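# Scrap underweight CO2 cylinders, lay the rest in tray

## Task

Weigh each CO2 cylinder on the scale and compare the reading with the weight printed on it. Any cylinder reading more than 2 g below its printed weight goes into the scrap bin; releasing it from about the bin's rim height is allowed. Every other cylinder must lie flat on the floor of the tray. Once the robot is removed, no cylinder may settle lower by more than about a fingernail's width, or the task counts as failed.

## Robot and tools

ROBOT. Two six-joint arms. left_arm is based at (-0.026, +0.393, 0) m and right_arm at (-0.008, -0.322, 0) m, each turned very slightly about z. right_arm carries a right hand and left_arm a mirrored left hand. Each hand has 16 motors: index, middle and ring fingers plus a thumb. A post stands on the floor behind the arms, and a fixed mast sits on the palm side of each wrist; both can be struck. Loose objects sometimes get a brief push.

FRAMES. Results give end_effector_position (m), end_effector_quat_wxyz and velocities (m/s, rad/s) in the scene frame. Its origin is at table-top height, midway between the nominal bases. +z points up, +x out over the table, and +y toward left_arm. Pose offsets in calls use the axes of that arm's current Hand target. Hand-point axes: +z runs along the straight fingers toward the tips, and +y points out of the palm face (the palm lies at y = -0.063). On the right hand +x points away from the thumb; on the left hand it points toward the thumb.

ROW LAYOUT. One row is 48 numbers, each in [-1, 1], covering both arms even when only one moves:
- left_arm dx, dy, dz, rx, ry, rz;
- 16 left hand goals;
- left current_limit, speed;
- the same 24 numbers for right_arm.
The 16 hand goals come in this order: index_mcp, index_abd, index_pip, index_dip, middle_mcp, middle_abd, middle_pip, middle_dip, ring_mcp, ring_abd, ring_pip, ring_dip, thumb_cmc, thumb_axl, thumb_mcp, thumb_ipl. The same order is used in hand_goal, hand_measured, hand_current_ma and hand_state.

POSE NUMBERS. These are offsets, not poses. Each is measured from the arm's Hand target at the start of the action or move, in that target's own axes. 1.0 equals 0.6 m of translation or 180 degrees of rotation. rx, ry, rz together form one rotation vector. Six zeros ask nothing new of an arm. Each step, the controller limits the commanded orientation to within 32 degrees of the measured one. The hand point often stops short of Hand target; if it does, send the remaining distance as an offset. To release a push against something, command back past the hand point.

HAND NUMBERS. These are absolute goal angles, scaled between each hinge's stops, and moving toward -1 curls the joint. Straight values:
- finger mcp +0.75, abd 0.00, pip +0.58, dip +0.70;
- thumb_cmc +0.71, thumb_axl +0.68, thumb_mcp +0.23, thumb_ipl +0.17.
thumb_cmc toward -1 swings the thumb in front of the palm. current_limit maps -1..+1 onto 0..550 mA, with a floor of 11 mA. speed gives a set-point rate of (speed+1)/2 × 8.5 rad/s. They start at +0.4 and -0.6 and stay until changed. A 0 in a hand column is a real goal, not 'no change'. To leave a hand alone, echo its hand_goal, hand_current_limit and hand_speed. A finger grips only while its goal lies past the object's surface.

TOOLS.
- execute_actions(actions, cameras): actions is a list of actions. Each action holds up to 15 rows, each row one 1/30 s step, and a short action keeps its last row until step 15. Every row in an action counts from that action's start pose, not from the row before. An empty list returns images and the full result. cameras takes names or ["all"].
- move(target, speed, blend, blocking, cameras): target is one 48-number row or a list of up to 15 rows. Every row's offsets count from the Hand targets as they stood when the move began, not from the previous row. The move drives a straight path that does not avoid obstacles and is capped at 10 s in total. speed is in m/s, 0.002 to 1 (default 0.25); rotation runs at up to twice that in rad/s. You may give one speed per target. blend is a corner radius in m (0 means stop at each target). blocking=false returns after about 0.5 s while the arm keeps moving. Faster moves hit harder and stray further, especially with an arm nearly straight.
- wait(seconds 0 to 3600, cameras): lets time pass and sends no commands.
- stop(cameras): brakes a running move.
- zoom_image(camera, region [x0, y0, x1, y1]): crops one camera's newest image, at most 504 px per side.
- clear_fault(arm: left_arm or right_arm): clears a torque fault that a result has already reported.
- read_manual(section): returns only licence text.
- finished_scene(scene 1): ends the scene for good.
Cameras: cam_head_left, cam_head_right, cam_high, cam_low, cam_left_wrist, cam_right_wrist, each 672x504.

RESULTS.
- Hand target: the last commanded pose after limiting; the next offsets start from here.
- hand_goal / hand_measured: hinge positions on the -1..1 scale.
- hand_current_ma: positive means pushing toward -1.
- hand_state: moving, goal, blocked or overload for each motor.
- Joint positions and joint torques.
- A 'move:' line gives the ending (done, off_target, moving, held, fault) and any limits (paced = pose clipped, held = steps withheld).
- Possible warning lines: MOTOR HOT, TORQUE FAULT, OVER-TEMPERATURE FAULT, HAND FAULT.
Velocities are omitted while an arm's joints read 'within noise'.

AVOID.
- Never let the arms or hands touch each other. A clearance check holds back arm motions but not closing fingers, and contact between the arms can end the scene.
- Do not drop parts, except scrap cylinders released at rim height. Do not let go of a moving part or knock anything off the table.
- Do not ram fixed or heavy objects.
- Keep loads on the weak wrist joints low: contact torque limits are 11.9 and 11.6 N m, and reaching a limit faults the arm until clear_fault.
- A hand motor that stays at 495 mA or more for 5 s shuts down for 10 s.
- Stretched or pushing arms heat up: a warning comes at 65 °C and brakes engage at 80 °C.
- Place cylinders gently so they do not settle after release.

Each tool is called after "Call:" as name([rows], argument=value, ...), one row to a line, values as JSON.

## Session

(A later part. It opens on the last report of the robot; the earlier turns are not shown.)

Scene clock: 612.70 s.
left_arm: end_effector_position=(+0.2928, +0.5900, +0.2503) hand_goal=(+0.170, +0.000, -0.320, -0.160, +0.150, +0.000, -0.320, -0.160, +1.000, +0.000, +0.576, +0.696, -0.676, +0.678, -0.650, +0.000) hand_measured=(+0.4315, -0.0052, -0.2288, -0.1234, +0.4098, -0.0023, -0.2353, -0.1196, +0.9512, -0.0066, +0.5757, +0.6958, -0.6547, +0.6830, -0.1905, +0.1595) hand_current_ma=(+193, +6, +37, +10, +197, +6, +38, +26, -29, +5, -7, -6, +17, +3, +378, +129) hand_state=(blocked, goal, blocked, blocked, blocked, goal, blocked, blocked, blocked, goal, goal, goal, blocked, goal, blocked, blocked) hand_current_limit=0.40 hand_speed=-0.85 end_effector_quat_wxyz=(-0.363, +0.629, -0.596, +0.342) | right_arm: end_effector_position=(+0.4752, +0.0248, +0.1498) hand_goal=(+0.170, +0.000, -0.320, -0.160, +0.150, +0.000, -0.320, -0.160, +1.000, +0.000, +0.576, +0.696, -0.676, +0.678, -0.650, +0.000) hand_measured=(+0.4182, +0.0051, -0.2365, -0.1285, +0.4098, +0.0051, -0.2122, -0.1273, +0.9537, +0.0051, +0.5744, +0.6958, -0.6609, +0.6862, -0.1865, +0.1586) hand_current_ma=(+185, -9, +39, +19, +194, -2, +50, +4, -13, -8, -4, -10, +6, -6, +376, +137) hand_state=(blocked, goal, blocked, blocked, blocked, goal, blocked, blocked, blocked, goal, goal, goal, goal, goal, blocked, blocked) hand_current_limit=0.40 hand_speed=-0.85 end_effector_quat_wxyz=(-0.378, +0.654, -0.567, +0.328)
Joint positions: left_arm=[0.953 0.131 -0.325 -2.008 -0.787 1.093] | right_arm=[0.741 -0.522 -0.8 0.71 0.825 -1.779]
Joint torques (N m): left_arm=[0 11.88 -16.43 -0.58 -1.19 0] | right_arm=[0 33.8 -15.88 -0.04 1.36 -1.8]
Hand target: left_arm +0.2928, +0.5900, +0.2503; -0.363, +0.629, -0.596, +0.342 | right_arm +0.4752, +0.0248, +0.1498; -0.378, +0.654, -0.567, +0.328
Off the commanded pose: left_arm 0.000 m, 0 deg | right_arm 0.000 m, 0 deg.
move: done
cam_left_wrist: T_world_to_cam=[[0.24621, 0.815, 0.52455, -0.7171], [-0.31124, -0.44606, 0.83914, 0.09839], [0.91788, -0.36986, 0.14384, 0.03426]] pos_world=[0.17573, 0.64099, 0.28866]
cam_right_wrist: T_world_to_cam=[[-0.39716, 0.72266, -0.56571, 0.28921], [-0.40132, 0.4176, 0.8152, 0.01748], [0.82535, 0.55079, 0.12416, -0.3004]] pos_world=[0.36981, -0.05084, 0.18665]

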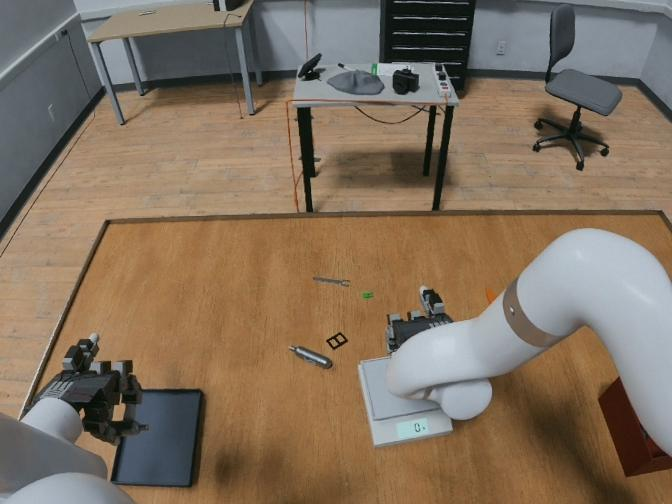

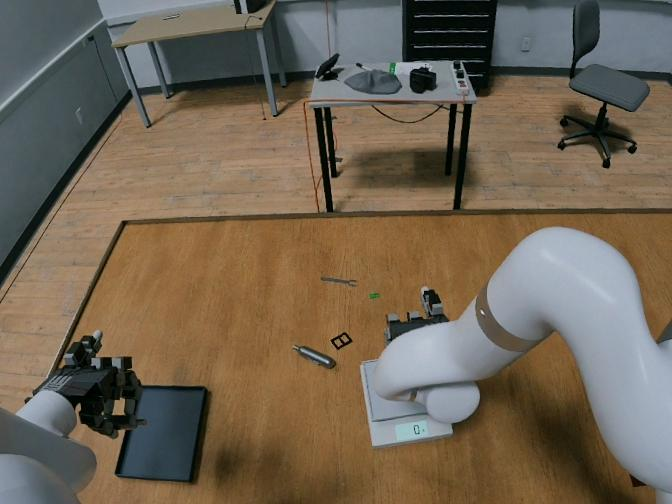

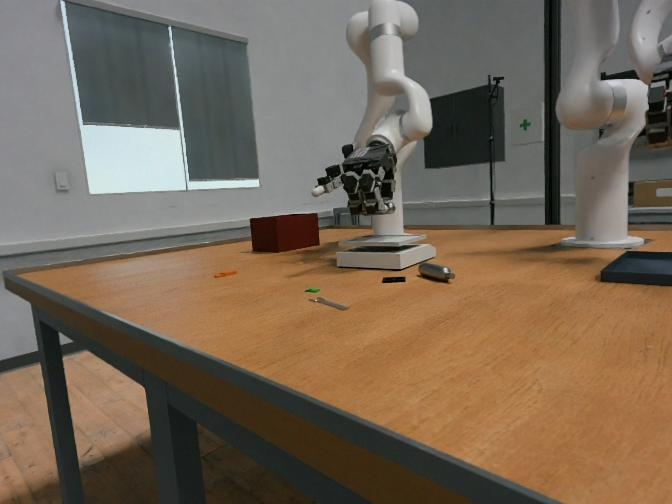

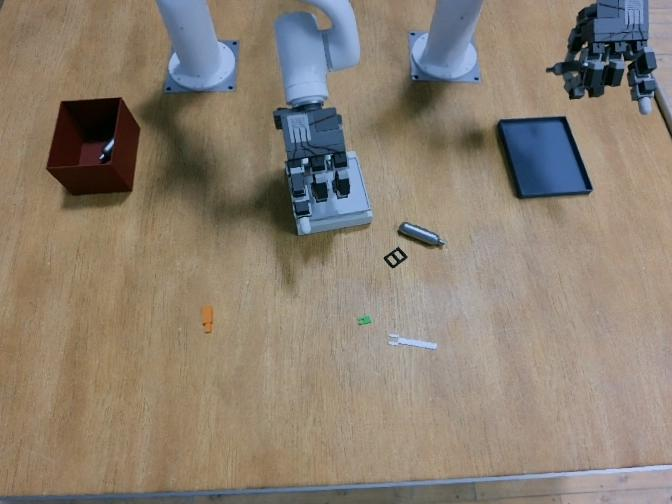

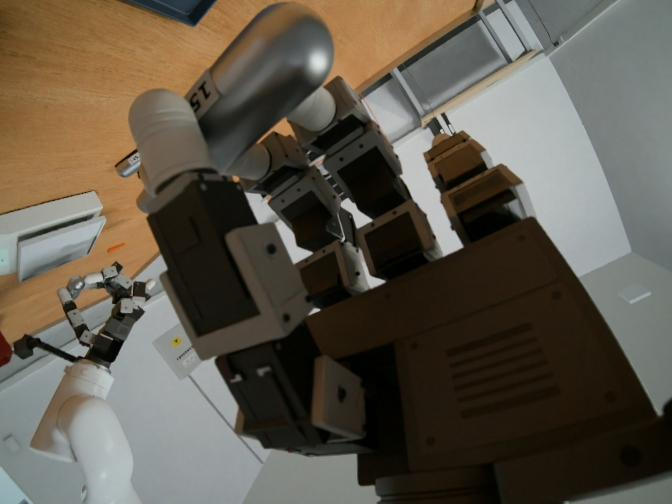

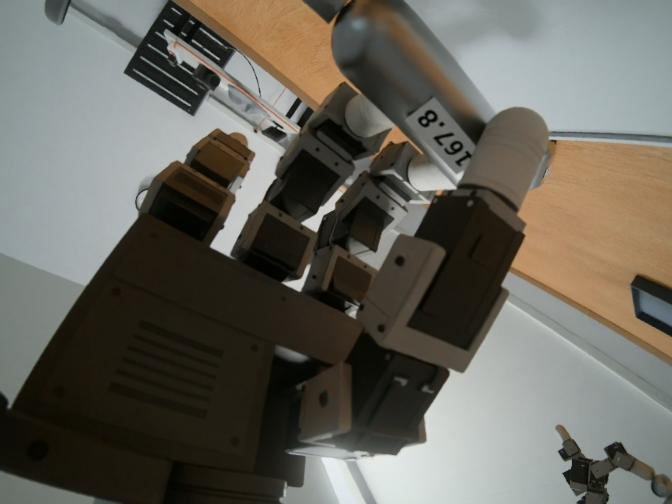

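Call:
move([
  [0,0.3122,0.1803,0,0,0, 0.17,0,-0.32,-0.16,0.15,0,-0.32,-0.16,1,0,0.576,0.696,-0.676,0.678,-0.65,0,0.4,-0.85, 0,0.0841,0.0486,0,0,0, 0.17,0,-0.32,-0.16,0.15,0,-0.32,-0.16,1,0,0.576,0.696,-0.676,0.678,-0.65,0,0.4,-0.85],
], speed=0.1, cameras=["all"])

Call:
zoom_image(camera="cam_low", region=[490, 70, 650, 210])

Call:
zoom_image(camera="cam_head_left", region=[40, 340, 240, 500])

Scene clock: 623.37 s.
left_arm: end_effector_position=(+0.2923, +0.5904, +0.0340) hand_goal=(+0.170, +0.000, -0.320, -0.160, +0.150, +0.000, -0.320, -0.160, +1.000, +0.000, +0.576, +0.696, -0.676, +0.678, -0.650, +0.000) hand_measured=(+0.4315, -0.0037, -0.2276, -0.1222, +0.4098, -0.0008, -0.2340, -0.1196, +0.9524, -0.0066, +0.5770, +0.6958, -0.6559, +0.6830, -0.1905, +0.1586) hand_current_ma=(+186, -1, +38, +10, +195, +8, +43, +28, -25, +2, -7, -8, +18, -3, +382, +131) hand_state=(blocked, goal, blocked, blocked, blocked, goal, blocked, blocked, blocked, goal, goal, goal, blocked, goal, blocked, blocked) hand_current_limit=0.40 hand_speed=-0.85 end_effector_quat_wxyz=(-0.363, +0.629, -0.596, +0.342) | right_arm: end_effector_position=(+0.4752, +0.0248, +0.0915) hand_goal=(+0.170, +0.000, -0.320, -0.160, +0.150, +0.000, -0.320, -0.160, +1.000, +0.000, +0.576, +0.696, -0.676, +0.678, -0.650, +0.000) hand_measured=(+0.4182, +0.0051, -0.2365, -0.1273, +0.4098, +0.0065, -0.2122, -0.1273, +0.9537, +0.0051, +0.5744, +0.6958, -0.6609, +0.6862, -0.1865, +0.1576) hand_current_ma=(+185, -14, +44, +18, +196, -4, +54, +4, -16, -5, +1, +3, +0, -7, +372, +132) hand_state=(blocked, goal, blocked, blocked, blocked, goal, blocked, blocked, blocked, goal, goal, goal, goal, goal, blocked, blocked) hand_current_limit=0.40 hand_speed=-0.85 end_effector_quat_wxyz=(-0.378, +0.654, -0.567, +0.328)
Joint positions: left_arm=[0.956 -0.674 -0.397 -2.394 -1.24 1.789] | right_arm=[0.741 -0.661 -0.822 0.648 0.917 -1.683]
Joint torques (N m): left_arm=[0 25.95 -4.12 0.43 -1.32 -0.01] | right_arm=[0 36.03 -13.94 -0.02 1.38 0.01]
Hand target: left_arm +0.2924, +0.5903, +0.0340; -0.363, +0.629, -0.596, +0.342 | right_arm +0.4752, +0.0248, +0.0915; -0.378, +0.654, -0.567, +0.328
Off the commanded pose: left_arm 0.000 m, 0 deg | right_arm 0.000 m, 0 deg.
move: done
cam_left_wrist: T_world_to_cam=[[0.24614, 0.81504, 0.52452, -0.60377], [-0.31119, -0.44606, 0.83916, 0.27986], [0.91792, -0.36978, 0.14384, 0.06588]] pos_world=[0.17523, 0.64129, 0.07236]
cam_right_wrist: T_world_to_cam=[[-0.39716, 0.72266, -0.56571, 0.2563], [-0.40132, 0.4176, 0.8152, 0.06505], [0.82535, 0.55079, 0.12416, -0.2931]] pos_world=[0.36981, -0.05094, 0.12835]

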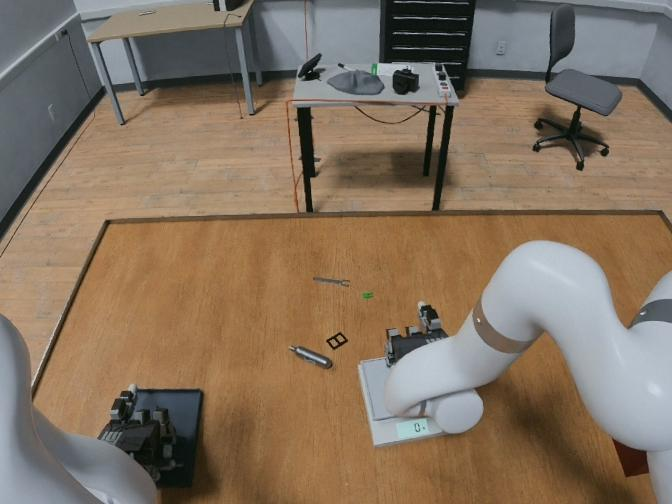

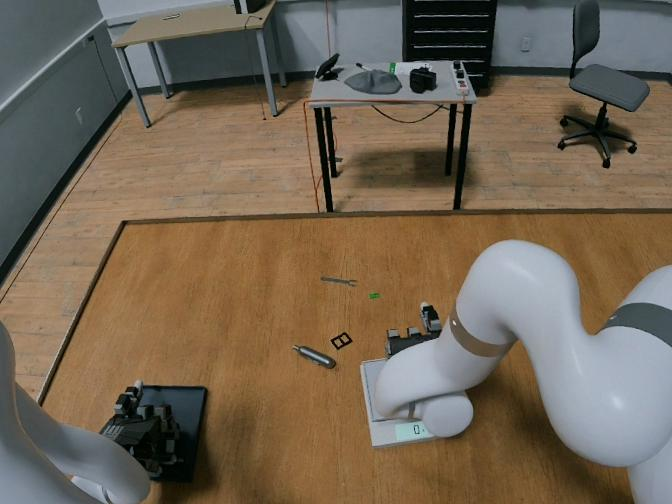

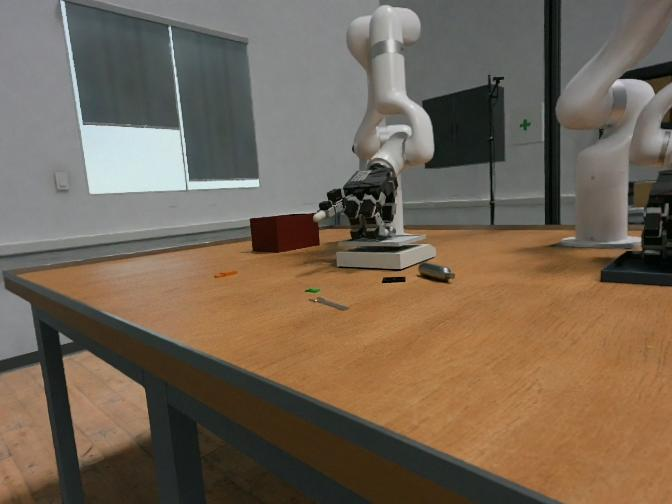

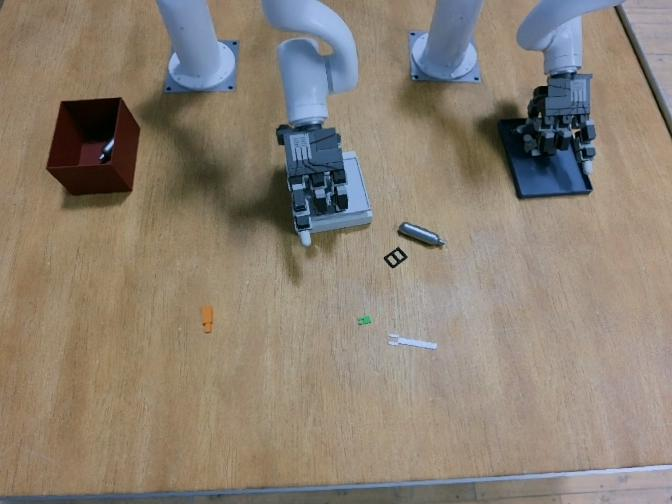

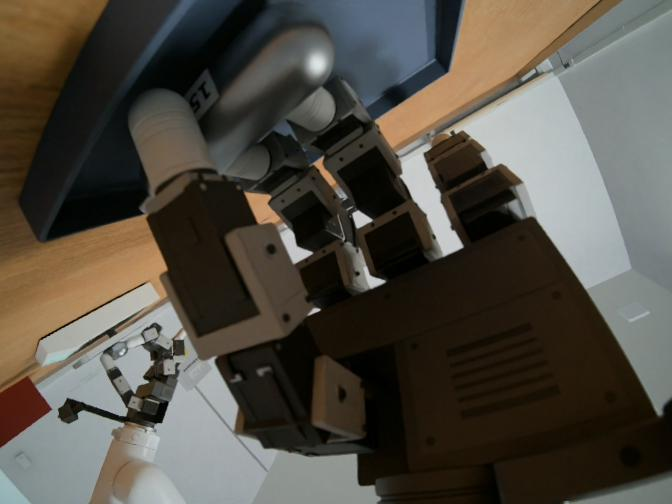

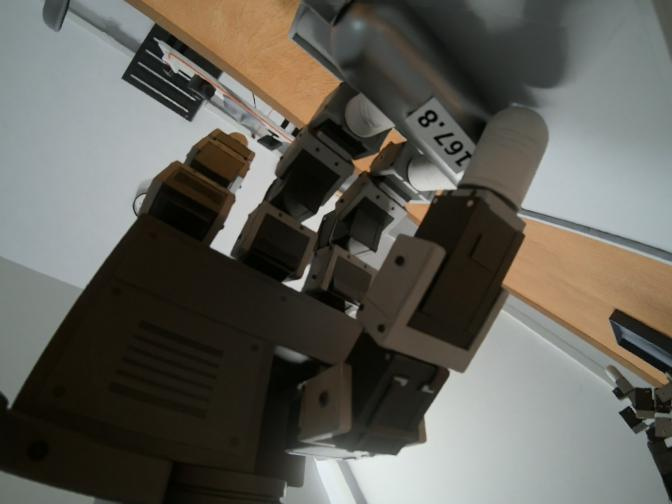

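Scaled by 3.150.

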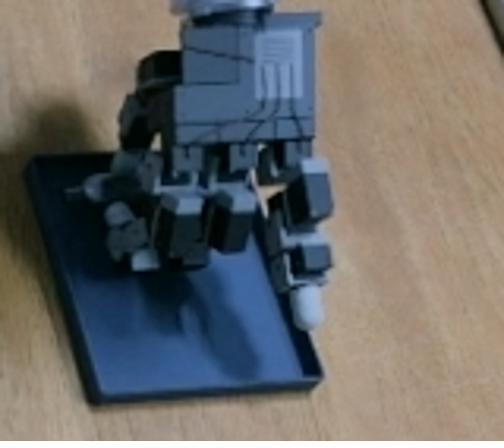

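Scaled by 2.520.

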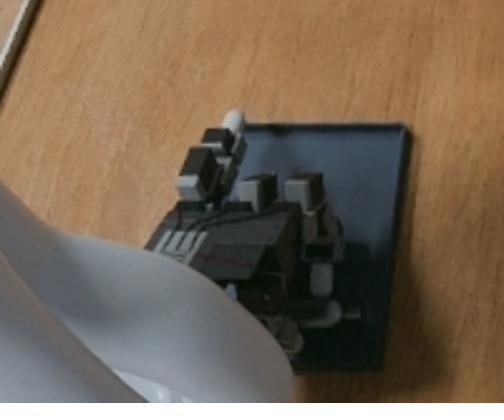

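Call:
execute_actions(actions=[])

Scene clock: 642.63 s.
left_arm: end_effector_position=(+0.2924, +0.5903, +0.0340) hand_goal=(+0.170, +0.000, -0.320, -0.160, +0.150, +0.000, -0.320, -0.160, +1.000, +0.000, +0.576, +0.696, -0.676, +0.678, -0.650, +0.000) hand_measured=(+0.4327, -0.0052, -0.2276, -0.1222, +0.4098, -0.0008, -0.2340, -0.1196, +0.9512, -0.0066, +0.5770, +0.6958, -0.6559, +0.6830, -0.1905, +0.1595) hand_current_ma=(+188, +2, +35, +17, +199, +2, +40, +26, -31, +1, -7, -12, +13, -7, +384, +125) hand_state=(blocked, goal, blocked, blocked, blocked, goal, blocked, blocked, blocked, goal, goal, goal, blocked, goal, blocked, blocked) hand_current_limit=0.40 hand_speed=-0.85 end_effector_quat_wxyz=(-0.363, +0.629, -0.596, +0.342) | right_arm: end_effector_position=(+0.4752, +0.0248, +0.0915) hand_goal=(+0.170, +0.000, -0.320, -0.160, +0.150, +0.000, -0.320, -0.160, +1.000, +0.000, +0.576, +0.696, -0.676, +0.678, -0.650, +0.000) hand_measured=(+0.4194, +0.0051, -0.2365, -0.1285, +0.4098, +0.0065, -0.2122, -0.1273, +0.9537, +0.0051, +0.5744, +0.6958, -0.6609, +0.6862, -0.1875, +0.1586) hand_current_ma=(+191, -6, +43, +11, +186, -10, +49, +4, -15, -7, +1, -4, +4, -12, +377, +137) hand_state=(blocked, goal, blocked, blocked, blocked, goal, blocked, blocked, blocked, goal, goal, goal, goal, goal, blocked, blocked) hand_current_limit=0.40 hand_speed=-0.85 end_effector_quat_wxyz=(-0.378, +0.654, -0.567, +0.328)
Joint positions: left_arm=[0.955 -0.674 -0.397 -2.394 -1.24 1.789] | right_arm=[0.741 -0.661 -0.822 0.648 0.917 -1.683]
Joint velocities: within noise
Joint torques (N m): left_arm=[0 25.95 -4.12 0.43 -1.32 -0.01] | right_arm=[0 36.03 -13.94 -0.02 1.38 0.01]
Hand target: left_arm +0.2924, +0.5903, +0.0340; -0.363, +0.629, -0.596, +0.342 | right_arm +0.4752, +0.0248, +0.0915; -0.378, +0.654, -0.567, +0.328
Off the commanded pose: left_arm 0.000 m, 0 deg | right_arm 0.000 m, 0 deg.
camera_calibration:
cam_left_wrist: T_world_to_cam=[[0.24621, 0.815, 0.52455, -0.60376], [-0.31124, -0.44606, 0.83914, 0.27987], [0.91788, -0.36986, 0.14384, 0.06594]] pos_world=[0.17523, 0.64129, 0.07236]
cam_right_wrist: T_world_to_cam=[[-0.39716, 0.72266, -0.56571, 0.2563], [-0.40132, 0.4176, 0.8152, 0.06505], [0.82535, 0.55079, 0.12416, -0.2931]] pos_world=[0.36981, -0.05094, 0.12835]

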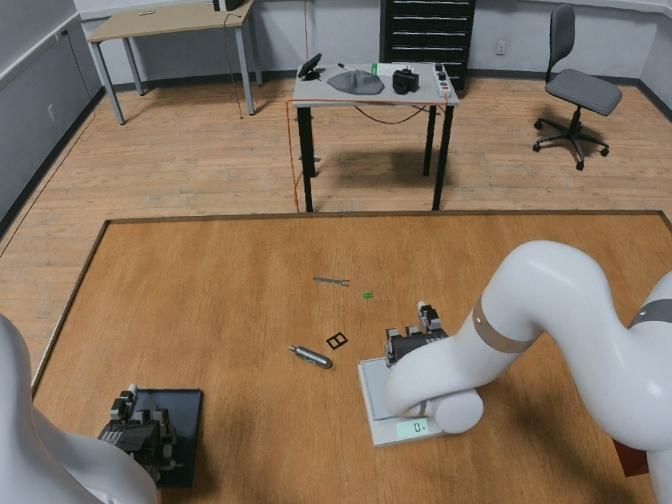

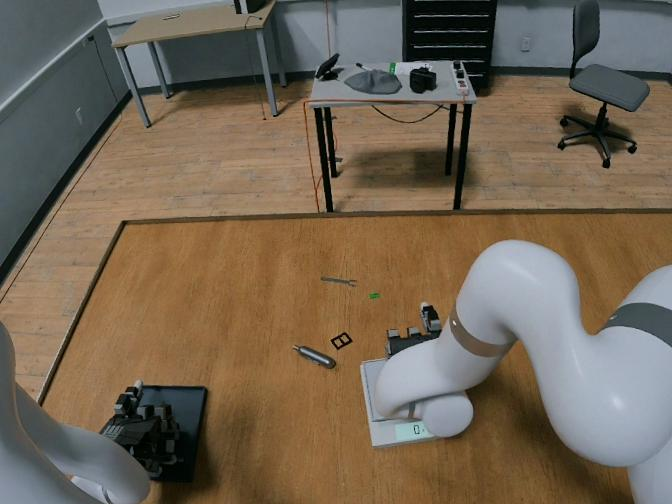

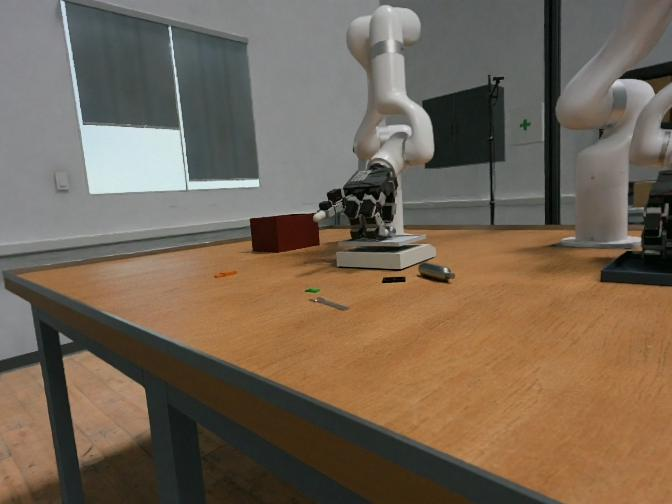

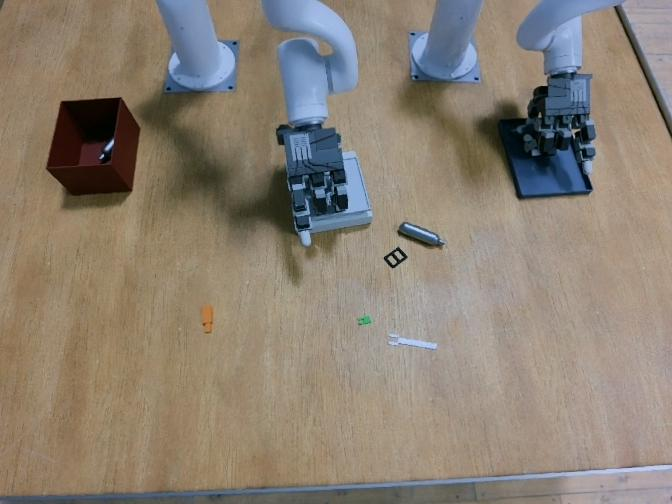

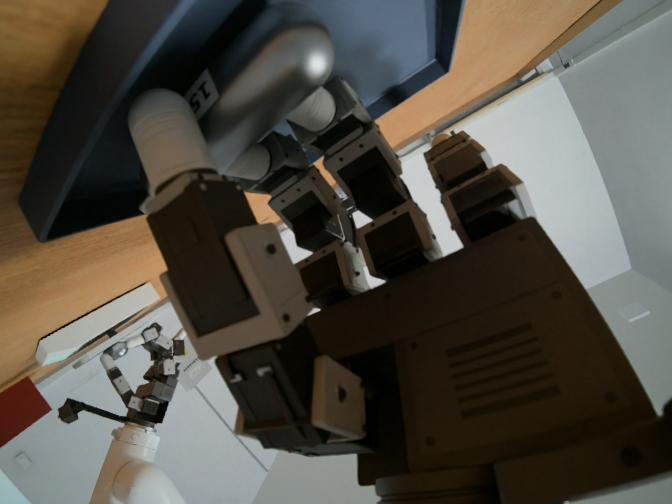

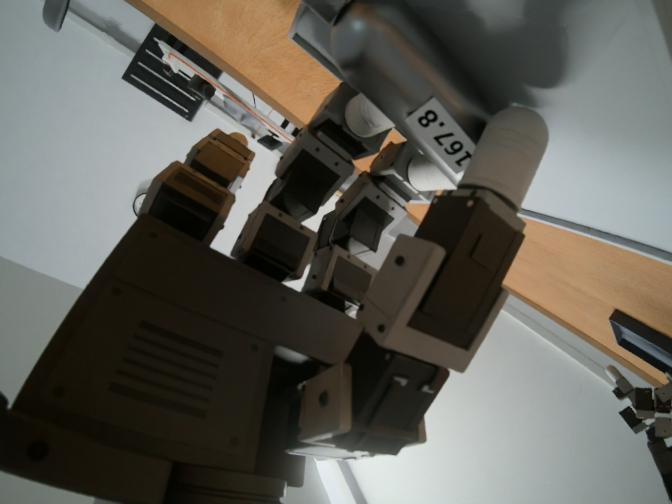

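Call:
move([
  [0.0005,0.0016,0.01054,0,0,0,0.17,0,-0.32,-0.16,0.15,0,-0.32,-0.16,1,0,0.576,0.696,-0.676,0.678,-0.65,0,0.4,-0.85,0,0.00217,0.00125,0,0,0,0.17,0,-0.32,-0.16,0.15,0,-0.32,-0.16,1,0,0.576,0.696,-0.676,0.678,-0.65,0,0.4,-0.85],
], speed=0.02, cameras=["cam_head_left","cam_low"])

Call:
zoom_image(camera="cam_head_left", region=[380, 400, 460, 450])

Call:
zoom_image(camera="cam_low", region=[490, 70, 650, 210])

Scene clock: 651.10 s.
left_arm: end_effector_position=(+0.2974, +0.5903, +0.0300) hand_goal=(+0.170, +0.000, -0.320, -0.160, +0.150, +0.000, -0.320, -0.160, +1.000, +0.000, +0.576, +0.696, -0.676, +0.678, -0.650, +0.000) hand_measured=(+0.4315, -0.0052, -0.2276, -0.1222, +0.4098, -0.0008, -0.2340, -0.1196, +0.9512, -0.0066, +0.5770, +0.6958, -0.6559, +0.6830, -0.1895, +0.1586) hand_current_ma=(+193, +3, +44, +14, +195, +6, +40, +20, -34, -1, -7, -15, +12, +1, +378, +127) hand_state=(blocked, goal, blocked, blocked, blocked, goal, blocked, blocked, blocked, goal, goal, goal, blocked, goal, blocked, blocked) hand_current_limit=0.40 hand_speed=-0.85 end_effector_quat_wxyz=(-0.363, +0.629, -0.596, +0.342) | right_arm: end_effector_position=(+0.4752, +0.0248, +0.0900) hand_goal=(+0.170, +0.000, -0.320, -0.160, +0.150, +0.000, -0.320, -0.160, +1.000, +0.000, +0.576, +0.696, -0.676, +0.678, -0.650, +0.000) hand_measured=(+0.4182, +0.0051, -0.2353, -0.1285, +0.4098, +0.0051, -0.2109, -0.1273, +0.9537, +0.0051, +0.5744, +0.6958, -0.6609, +0.6862, -0.1865, +0.1586) hand_current_ma=(+196, -9, +45, +19, +186, -3, +52, +9, -19, -2, +0, +3, -1, -1, +377, +130) hand_state=(blocked, goal, blocked, blocked, blocked, goal, blocked, blocked, blocked, goal, goal, goal, goal, goal, blocked, blocked) hand_current_limit=0.40 hand_speed=-0.85 end_effector_quat_wxyz=(-0.378, +0.654, -0.567, +0.328)
Joint positions: left_arm=[0.941 -0.689 -0.41 -2.408 -1.245 1.788] | right_arm=[0.741 -0.665 -0.823 0.647 0.919 -1.681]
Joint torques (N m): left_arm=[0 26.33 -4.07 0.43 -1.32 -0.01] | right_arm=[0 36.09 -13.89 -0.02 1.38 0.01]
Hand target: left_arm +0.2974, +0.5903, +0.0300; -0.363, +0.629, -0.596, +0.342 | right_arm +0.4752, +0.0248, +0.0900; -0.378, +0.654, -0.567, +0.328
Off the commanded pose: left_arm 0.000 m, 0 deg | right_arm 0.000 m, 0 deg.
move: done

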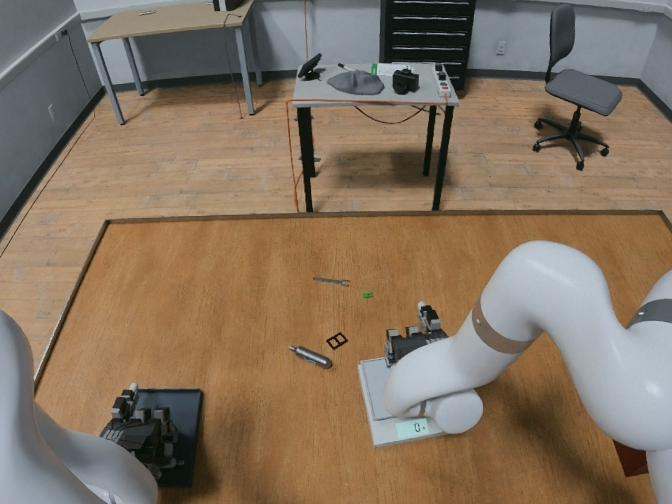

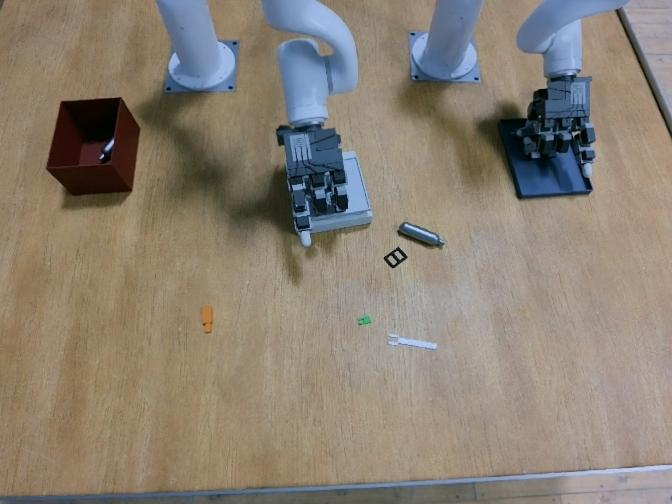

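Scaled by 6.300.

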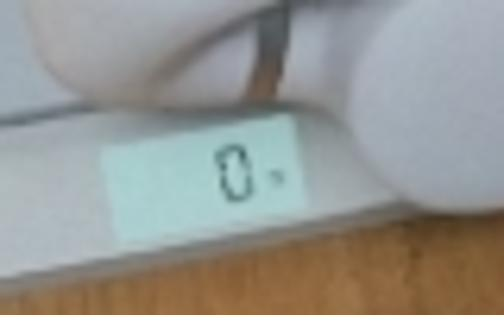

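Scaled by 3.150.

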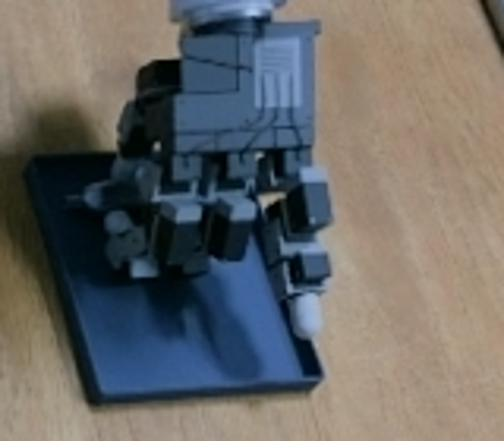

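Call:
move([
  [0,0.00144,0.00083,0,0,0,0.17,0,-0.32,-0.16,0.15,0,-0.32,-0.16,1,0,0.576,0.696,-0.676,0.678,-0.65,0,0.4,-0.85,0,0.00144,0.00083,0,0,0,0.17,0,-0.32,-0.16,0.15,0,-0.32,-0.16,1,0,0.576,0.696,-0.676,0.678,-0.65,0,0.4,-0.85],
], speed=0.02, cameras=["cam_head_left"])

Call:
zoom_image(camera="cam_head_left", region=[380, 400, 460, 450])

Scene clock: 655.57 s.
left_arm: end_effector_position=(+0.2974, +0.5903, +0.0290) hand_goal=(+0.170, +0.000, -0.320, -0.160, +0.150, +0.000, -0.320, -0.160, +1.000, +0.000, +0.576, +0.696, -0.676, +0.678, -0.650, +0.000) hand_measured=(+0.4315, -0.0052, -0.2276, -0.1336, +0.4086, -0.0037, -0.2353, -0.1247, +0.9512, -0.0066, +0.5770, +0.6958, -0.6559, +0.6830, -0.1895, +0.1595) hand_current_ma=(+191, +8, +38, +9, +188, +6, +42, +21, -28, -2, -8, -8, +15, -4, +375, +120) hand_state=(blocked, goal, blocked, blocked, blocked, goal, blocked, blocked, blocked, goal, goal, goal, blocked, goal, blocked, blocked) hand_current_limit=0.40 hand_speed=-0.85 end_effector_quat_wxyz=(-0.363, +0.629, -0.596, +0.342) | right_arm: end_effector_position=(+0.4752, +0.0248, +0.0890) hand_goal=(+0.170, +0.000, -0.320, -0.160, +0.150, +0.000, -0.320, -0.160, +1.000, +0.000, +0.576, +0.696, -0.676, +0.678, -0.650, +0.000) hand_measured=(+0.4194, +0.0051, -0.2365, -0.1285, +0.4110, +0.0051, -0.2109, -0.1273, +0.9537, +0.0051, +0.5744, +0.6958, -0.6609, +0.6872, -0.1865, +0.1586) hand_current_ma=(+189, -9, +42, +17, +192, +1, +49, +2, -17, -4, -5, -1, +1, -3, +377, +136) hand_state=(blocked, goal, blocked, blocked, blocked, goal, blocked, blocked, blocked, goal, goal, goal, goal, goal, blocked, blocked) hand_current_limit=0.40 hand_speed=-0.85 end_effector_quat_wxyz=(-0.378, +0.654, -0.567, +0.328)
Joint positions: left_arm=[0.941 -0.693 -0.411 -2.408 -1.247 1.79] | right_arm=[0.741 -0.668 -0.823 0.646 0.92 -1.679]
Joint torques (N m): left_arm=[0 26.38 -4.02 0.44 -1.31 -0.01] | right_arm=[0 36.13 -13.85 -0.02 1.38 1.88]
Hand target: left_arm +0.2974, +0.5903, +0.0290; -0.363, +0.629, -0.596, +0.342 | right_arm +0.4752, +0.0248, +0.0890; -0.378, +0.654, -0.567, +0.328
Off the commanded pose: left_arm 0.000 m, 0 deg | right_arm 0.000 m, 0 deg.
move: done

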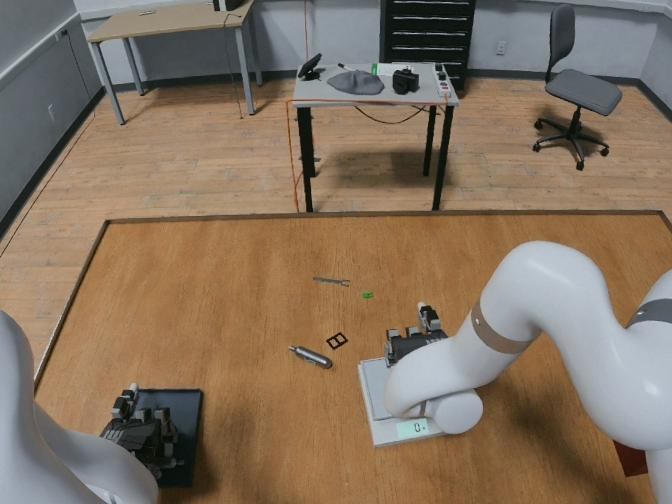

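Scaled by 6.300.

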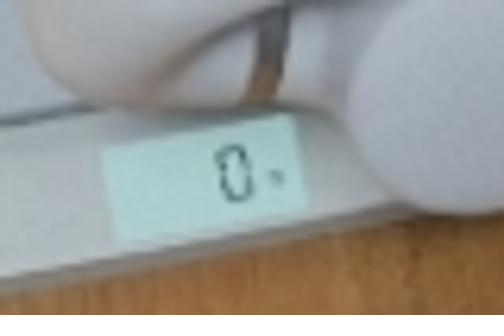

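Call:
move([
  [0,0.00058,0.00033,0,0,0,0.17,0,-0.32,-0.16,0.15,0,-0.32,-0.16,1,0,0.576,0.696,-0.676,0.678,-0.65,0,0.4,-0.85,0,0.00144,0.00083,0,0,0,0.17,0,-0.32,-0.16,0.15,0,-0.32,-0.16,1,0,0.576,0.696,-0.676,0.678,-0.65,0,0.4,-0.85],
], speed=0.02, cameras=["cam_head_left"])

Call:
zoom_image(camera="cam_head_left", region=[380, 400, 460, 450])

Scene clock: 659.00 s.
left_arm: end_effector_position=(+0.2974, +0.5903, +0.0286) hand_goal=(+0.170, +0.000, -0.320, -0.160, +0.150, +0.000, -0.320, -0.160, +1.000, +0.000, +0.576, +0.696, -0.676, +0.678, -0.650, +0.000) hand_measured=(+0.4291, -0.0052, -0.2288, -0.1464, +0.4049, -0.0052, -0.2340, -0.1375, +0.9512, -0.0066, +0.5770, +0.6958, -0.6547, +0.6841, -0.1895, +0.1643) hand_current_ma=(+192, +0, +42, +3, +194, +2, +41, +17, -27, +6, -13, -10, +20, -3, +380, +128) hand_state=(blocked, goal, blocked, goal, blocked, goal, blocked, blocked, blocked, goal, goal, goal, blocked, goal, blocked, blocked) hand_current_limit=0.40 hand_speed=-0.85 end_effector_quat_wxyz=(-0.363, +0.629, -0.596, +0.342) | right_arm: end_effector_position=(+0.4752, +0.0248, +0.0880) hand_goal=(+0.170, +0.000, -0.320, -0.160, +0.150, +0.000, -0.320, -0.160, +1.000, +0.000, +0.576, +0.696, -0.676, +0.678, -0.650, +0.000) hand_measured=(+0.4182, +0.0051, -0.2288, -0.1285, +0.4098, +0.0065, -0.2122, -0.1298, +0.9537, +0.0051, +0.5744, +0.6958, -0.6597, +0.6862, -0.1865, +0.1576) hand_current_ma=(+184, -4, +47, +28, +195, -4, +45, +3, -17, -6, -5, -5, +5, -11, +378, +135) hand_state=(blocked, goal, blocked, blocked, blocked, goal, blocked, blocked, blocked, goal, goal, goal, goal, goal, blocked, blocked) hand_current_limit=0.40 hand_speed=-0.85 end_effector_quat_wxyz=(-0.378, +0.654, -0.567, +0.328)
Joint positions: left_arm=[0.941 -0.695 -0.411 -2.409 -1.248 1.791] | right_arm=[0.741 -0.67 -0.824 0.645 0.922 -1.678]
Joint torques (N m): left_arm=[0 26.4 -4 0.44 -1.31 -0.01] | right_arm=[0 36.16 -13.82 -0.02 1.38 1.95]
Hand target: left_arm +0.2974, +0.5903, +0.0286; -0.363, +0.629, -0.596, +0.342 | right_arm +0.4752, +0.0248, +0.0880; -0.378, +0.654, -0.567, +0.328
Off the commanded pose: left_arm 0.000 m, 0 deg | right_arm 0.000 m, 0 deg.
move: done

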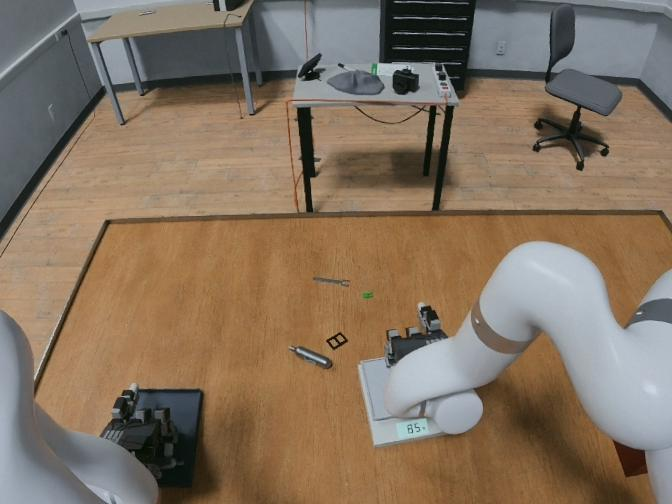

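Scaled by 6.300.

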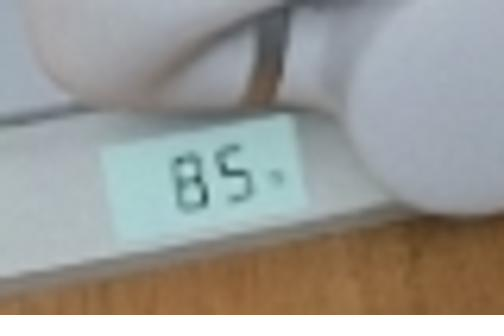

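Call:
move([
  [0,0,0,0,0,0,0.36,0,-0.24,-0.13,0.34,0,-0.24,-0.13,1,0,0.576,0.696,-0.676,0.678,-0.3,0.12,0.4,-0.92,0,0,0,0,0,0,0.36,0,-0.24,-0.13,0.34,0,-0.24,-0.13,1,0,0.576,0.696,-0.676,0.678,-0.3,0.12,0.4,-0.92],
  [0,0,0,0,0,0,0.49,0,-0.232,-0.107,0.47,0,-0.232,-0.107,1,0,0.576,0.696,-0.676,0.678,-0.16,0.168,0.4,-0.95,0,0,0,0,0,0,0.49,0,-0.232,-0.107,0.47,0,-0.232,-0.107,1,0,0.576,0.696,-0.676,0.678,-0.16,0.168,0.4,-0.95],
], cameras=["cam_head_left","cam_left_wrist"])

Call:
zoom_image(camera="cam_head_left", region=[380, 400, 460, 450])

Scene clock: 663.90 s.
left_arm: end_effector_position=(+0.2974, +0.5903, +0.0286) hand_goal=(+0.490, +0.000, -0.232, -0.106, +0.470, +0.000, -0.232, -0.106, +1.000, +0.000, +0.576, +0.696, -0.676, +0.678, -0.160, +0.168) hand_measured=(+0.4279, -0.0052, -0.2301, -0.1464, +0.4025, -0.0008, -0.2301, -0.1438, +0.9512, -0.0066, +0.5757, +0.6958, -0.6559, +0.6841, -0.2053, +0.2034) hand_current_ma=(+7, +6, -11, -17, +12, +4, -3, -7, -33, -4, -6, -13, +12, -2, +136, +16) hand_state=(moving, goal, goal, blocked, moving, goal, goal, blocked, blocked, goal, goal, goal, blocked, goal, moving, blocked) hand_current_limit=0.40 hand_speed=-0.95 end_effector_quat_wxyz=(-0.363, +0.629, -0.596, +0.342) | right_arm: end_effector_position=(+0.4752, +0.0248, +0.0880) hand_goal=(+0.490, +0.000, -0.232, -0.106, +0.470, +0.000, -0.232, -0.106, +1.000, +0.000, +0.576, +0.696, -0.676, +0.678, -0.160, +0.168) hand_measured=(+0.4158, +0.0051, -0.2134, -0.1324, +0.4086, +0.0051, -0.2045, -0.1298, +0.9537, +0.0051, +0.5744, +0.6958, -0.6597, +0.6862, -0.2043, +0.1929) hand_current_ma=(+1, -5, +8, +0, -1, -8, +5, -19, -21, -8, +3, -5, +3, -7, +97, +13) hand_state=(moving, goal, goal, blocked, moving, goal, blocked, blocked, blocked, goal, goal, goal, goal, goal, moving, blocked) hand_current_limit=0.40 hand_speed=-0.95 end_effector_quat_wxyz=(-0.378, +0.654, -0.567, +0.328)
Joint positions: left_arm=[0.941 -0.695 -0.411 -2.409 -1.248 1.791] | right_arm=[0.741 -0.67 -0.824 0.645 0.922 -1.678]
Joint torques (N m): left_arm=[0 26.4 -4 0.44 -1.31 -0.01] | right_arm=[0 36.16 -13.82 -0.02 1.38 0.01]
Hand target: left_arm +0.2974, +0.5903, +0.0286; -0.363, +0.629, -0.596, +0.342 | right_arm +0.4752, +0.0248, +0.0880; -0.378, +0.654, -0.567, +0.328
Off the commanded pose: left_arm 0.000 m, 0 deg | right_arm 0.000 m, 0 deg.
move: done
cam_left_wrist: T_world_to_cam=[[0.24621, 0.815, 0.52455, -0.60216], [-0.31124, -0.44606, 0.83914, 0.28596], [0.91788, -0.36986, 0.14384, 0.06213]] pos_world=[0.18023, 0.64129, 0.06696]

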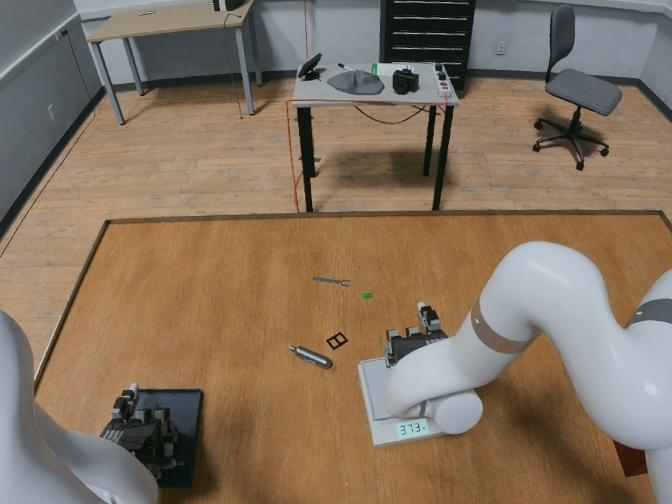

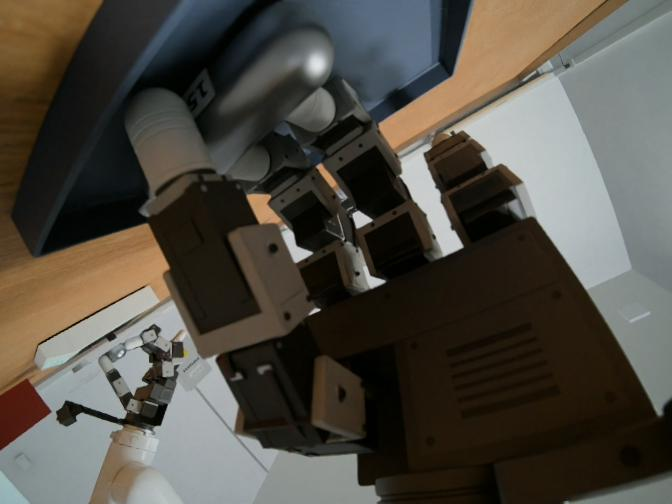

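Scaled by 6.300.

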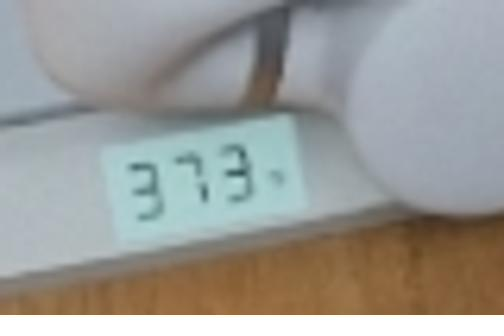

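Call:
move([
  [0,0,0,0,0,0,0.68,0,-0.232,-0.107,0.68,0,-0.232,-0.107,1,0,0.576,0.696,-0.676,0.678,-0.12,0.168,0.4,-0.9,0,0,0,0,0,0,0.68,0,-0.232,-0.107,0.68,0,-0.232,-0.107,1,0,0.576,0.696,-0.676,0.678,-0.08,0.168,0.4,-0.9],
], cameras=["cam_head_left","cam_left_wrist"])

Call:
zoom_image(camera="cam_head_left", region=[380, 400, 460, 450])

Scene clock: 670.67 s.
left_arm: end_effector_position=(+0.2974, +0.5903, +0.0286) hand_goal=(+0.680, +0.000, -0.232, -0.106, +0.680, +0.000, -0.232, -0.106, +1.000, +0.000, +0.576, +0.696, -0.676, +0.678, -0.120, +0.168) hand_measured=(+0.6039, -0.0052, -0.2276, -0.1158, +0.6075, -0.0037, -0.2263, -0.1196, +0.9512, -0.0066, +0.5770, +0.6958, -0.6572, +0.6830, -0.1281, +0.1805) hand_current_ma=(-35, +4, -5, -7, -31, +5, -4, +9, -27, -5, -6, -6, +19, -6, -9, -6) hand_state=(blocked, goal, goal, goal, blocked, goal, goal, goal, blocked, goal, goal, goal, goal, goal, goal, goal) hand_current_limit=0.40 hand_speed=-0.90 end_effector_quat_wxyz=(-0.363, +0.629, -0.596, +0.342) | right_arm: end_effector_position=(+0.4752, +0.0248, +0.0880) hand_goal=(+0.680, +0.000, -0.232, -0.106, +0.680, +0.000, -0.232, -0.106, +1.000, +0.000, +0.576, +0.696, -0.676, +0.678, -0.080, +0.168) hand_measured=(+0.6232, +0.0051, -0.2173, -0.1132, +0.6196, +0.0051, -0.2160, -0.1120, +0.9537, +0.0051, +0.5744, +0.6958, -0.6609, +0.6862, -0.0905, +0.1786) hand_current_ma=(-20, -2, +8, +1, -34, -15, -1, -8, -17, -4, -1, -3, +13, -9, -10, -8) hand_state=(blocked, goal, goal, goal, blocked, goal, goal, goal, blocked, goal, goal, goal, goal, goal, goal, goal) hand_current_limit=0.40 hand_speed=-0.90 end_effector_quat_wxyz=(-0.378, +0.654, -0.567, +0.328)
Joint positions: left_arm=[0.941 -0.695 -0.411 -2.409 -1.248 1.791] | right_arm=[0.741 -0.67 -0.824 0.645 0.922 -1.678]
Joint torques (N m): left_arm=[0 26.41 -4.01 0.44 -1.33 0] | right_arm=[0 36.18 -13.84 -0.02 1.4 0.01]
Hand target: left_arm +0.2974, +0.5903, +0.0286; -0.363, +0.629, -0.596, +0.342 | right_arm +0.4752, +0.0248, +0.0880; -0.378, +0.654, -0.567, +0.328
Off the commanded pose: left_arm 0.000 m, 0 deg | right_arm 0.000 m, 0 deg.
move: done
cam_left_wrist: T_world_to_cam=[[0.24621, 0.815, 0.52455, -0.60216], [-0.31124, -0.44606, 0.83914, 0.28596], [0.91788, -0.36986, 0.14384, 0.06213]] pos_world=[0.18023, 0.64129, 0.06696]

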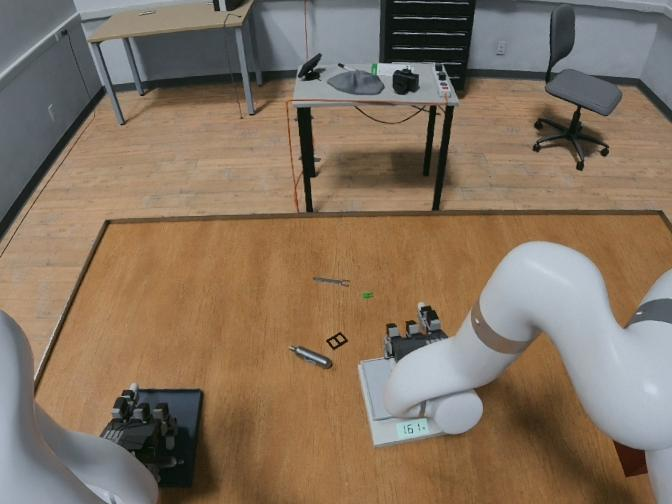

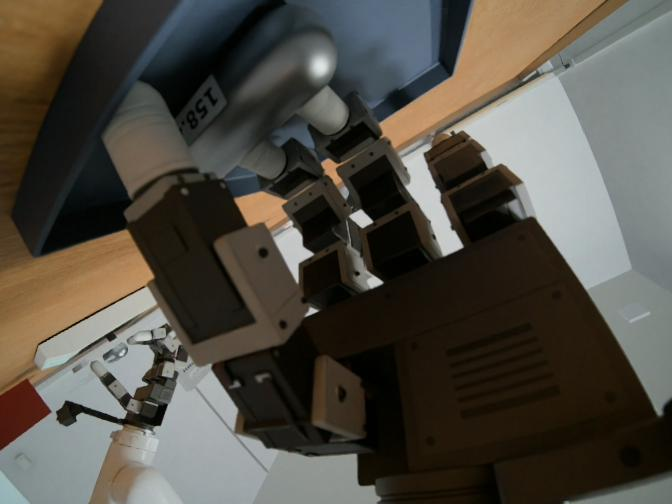

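Scaled by 6.300.

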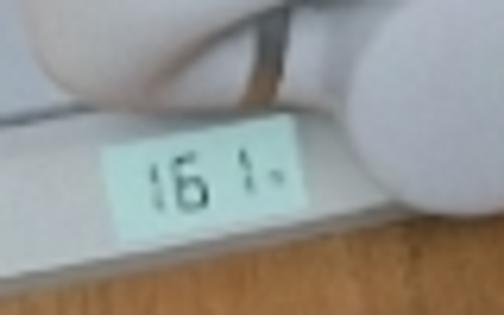

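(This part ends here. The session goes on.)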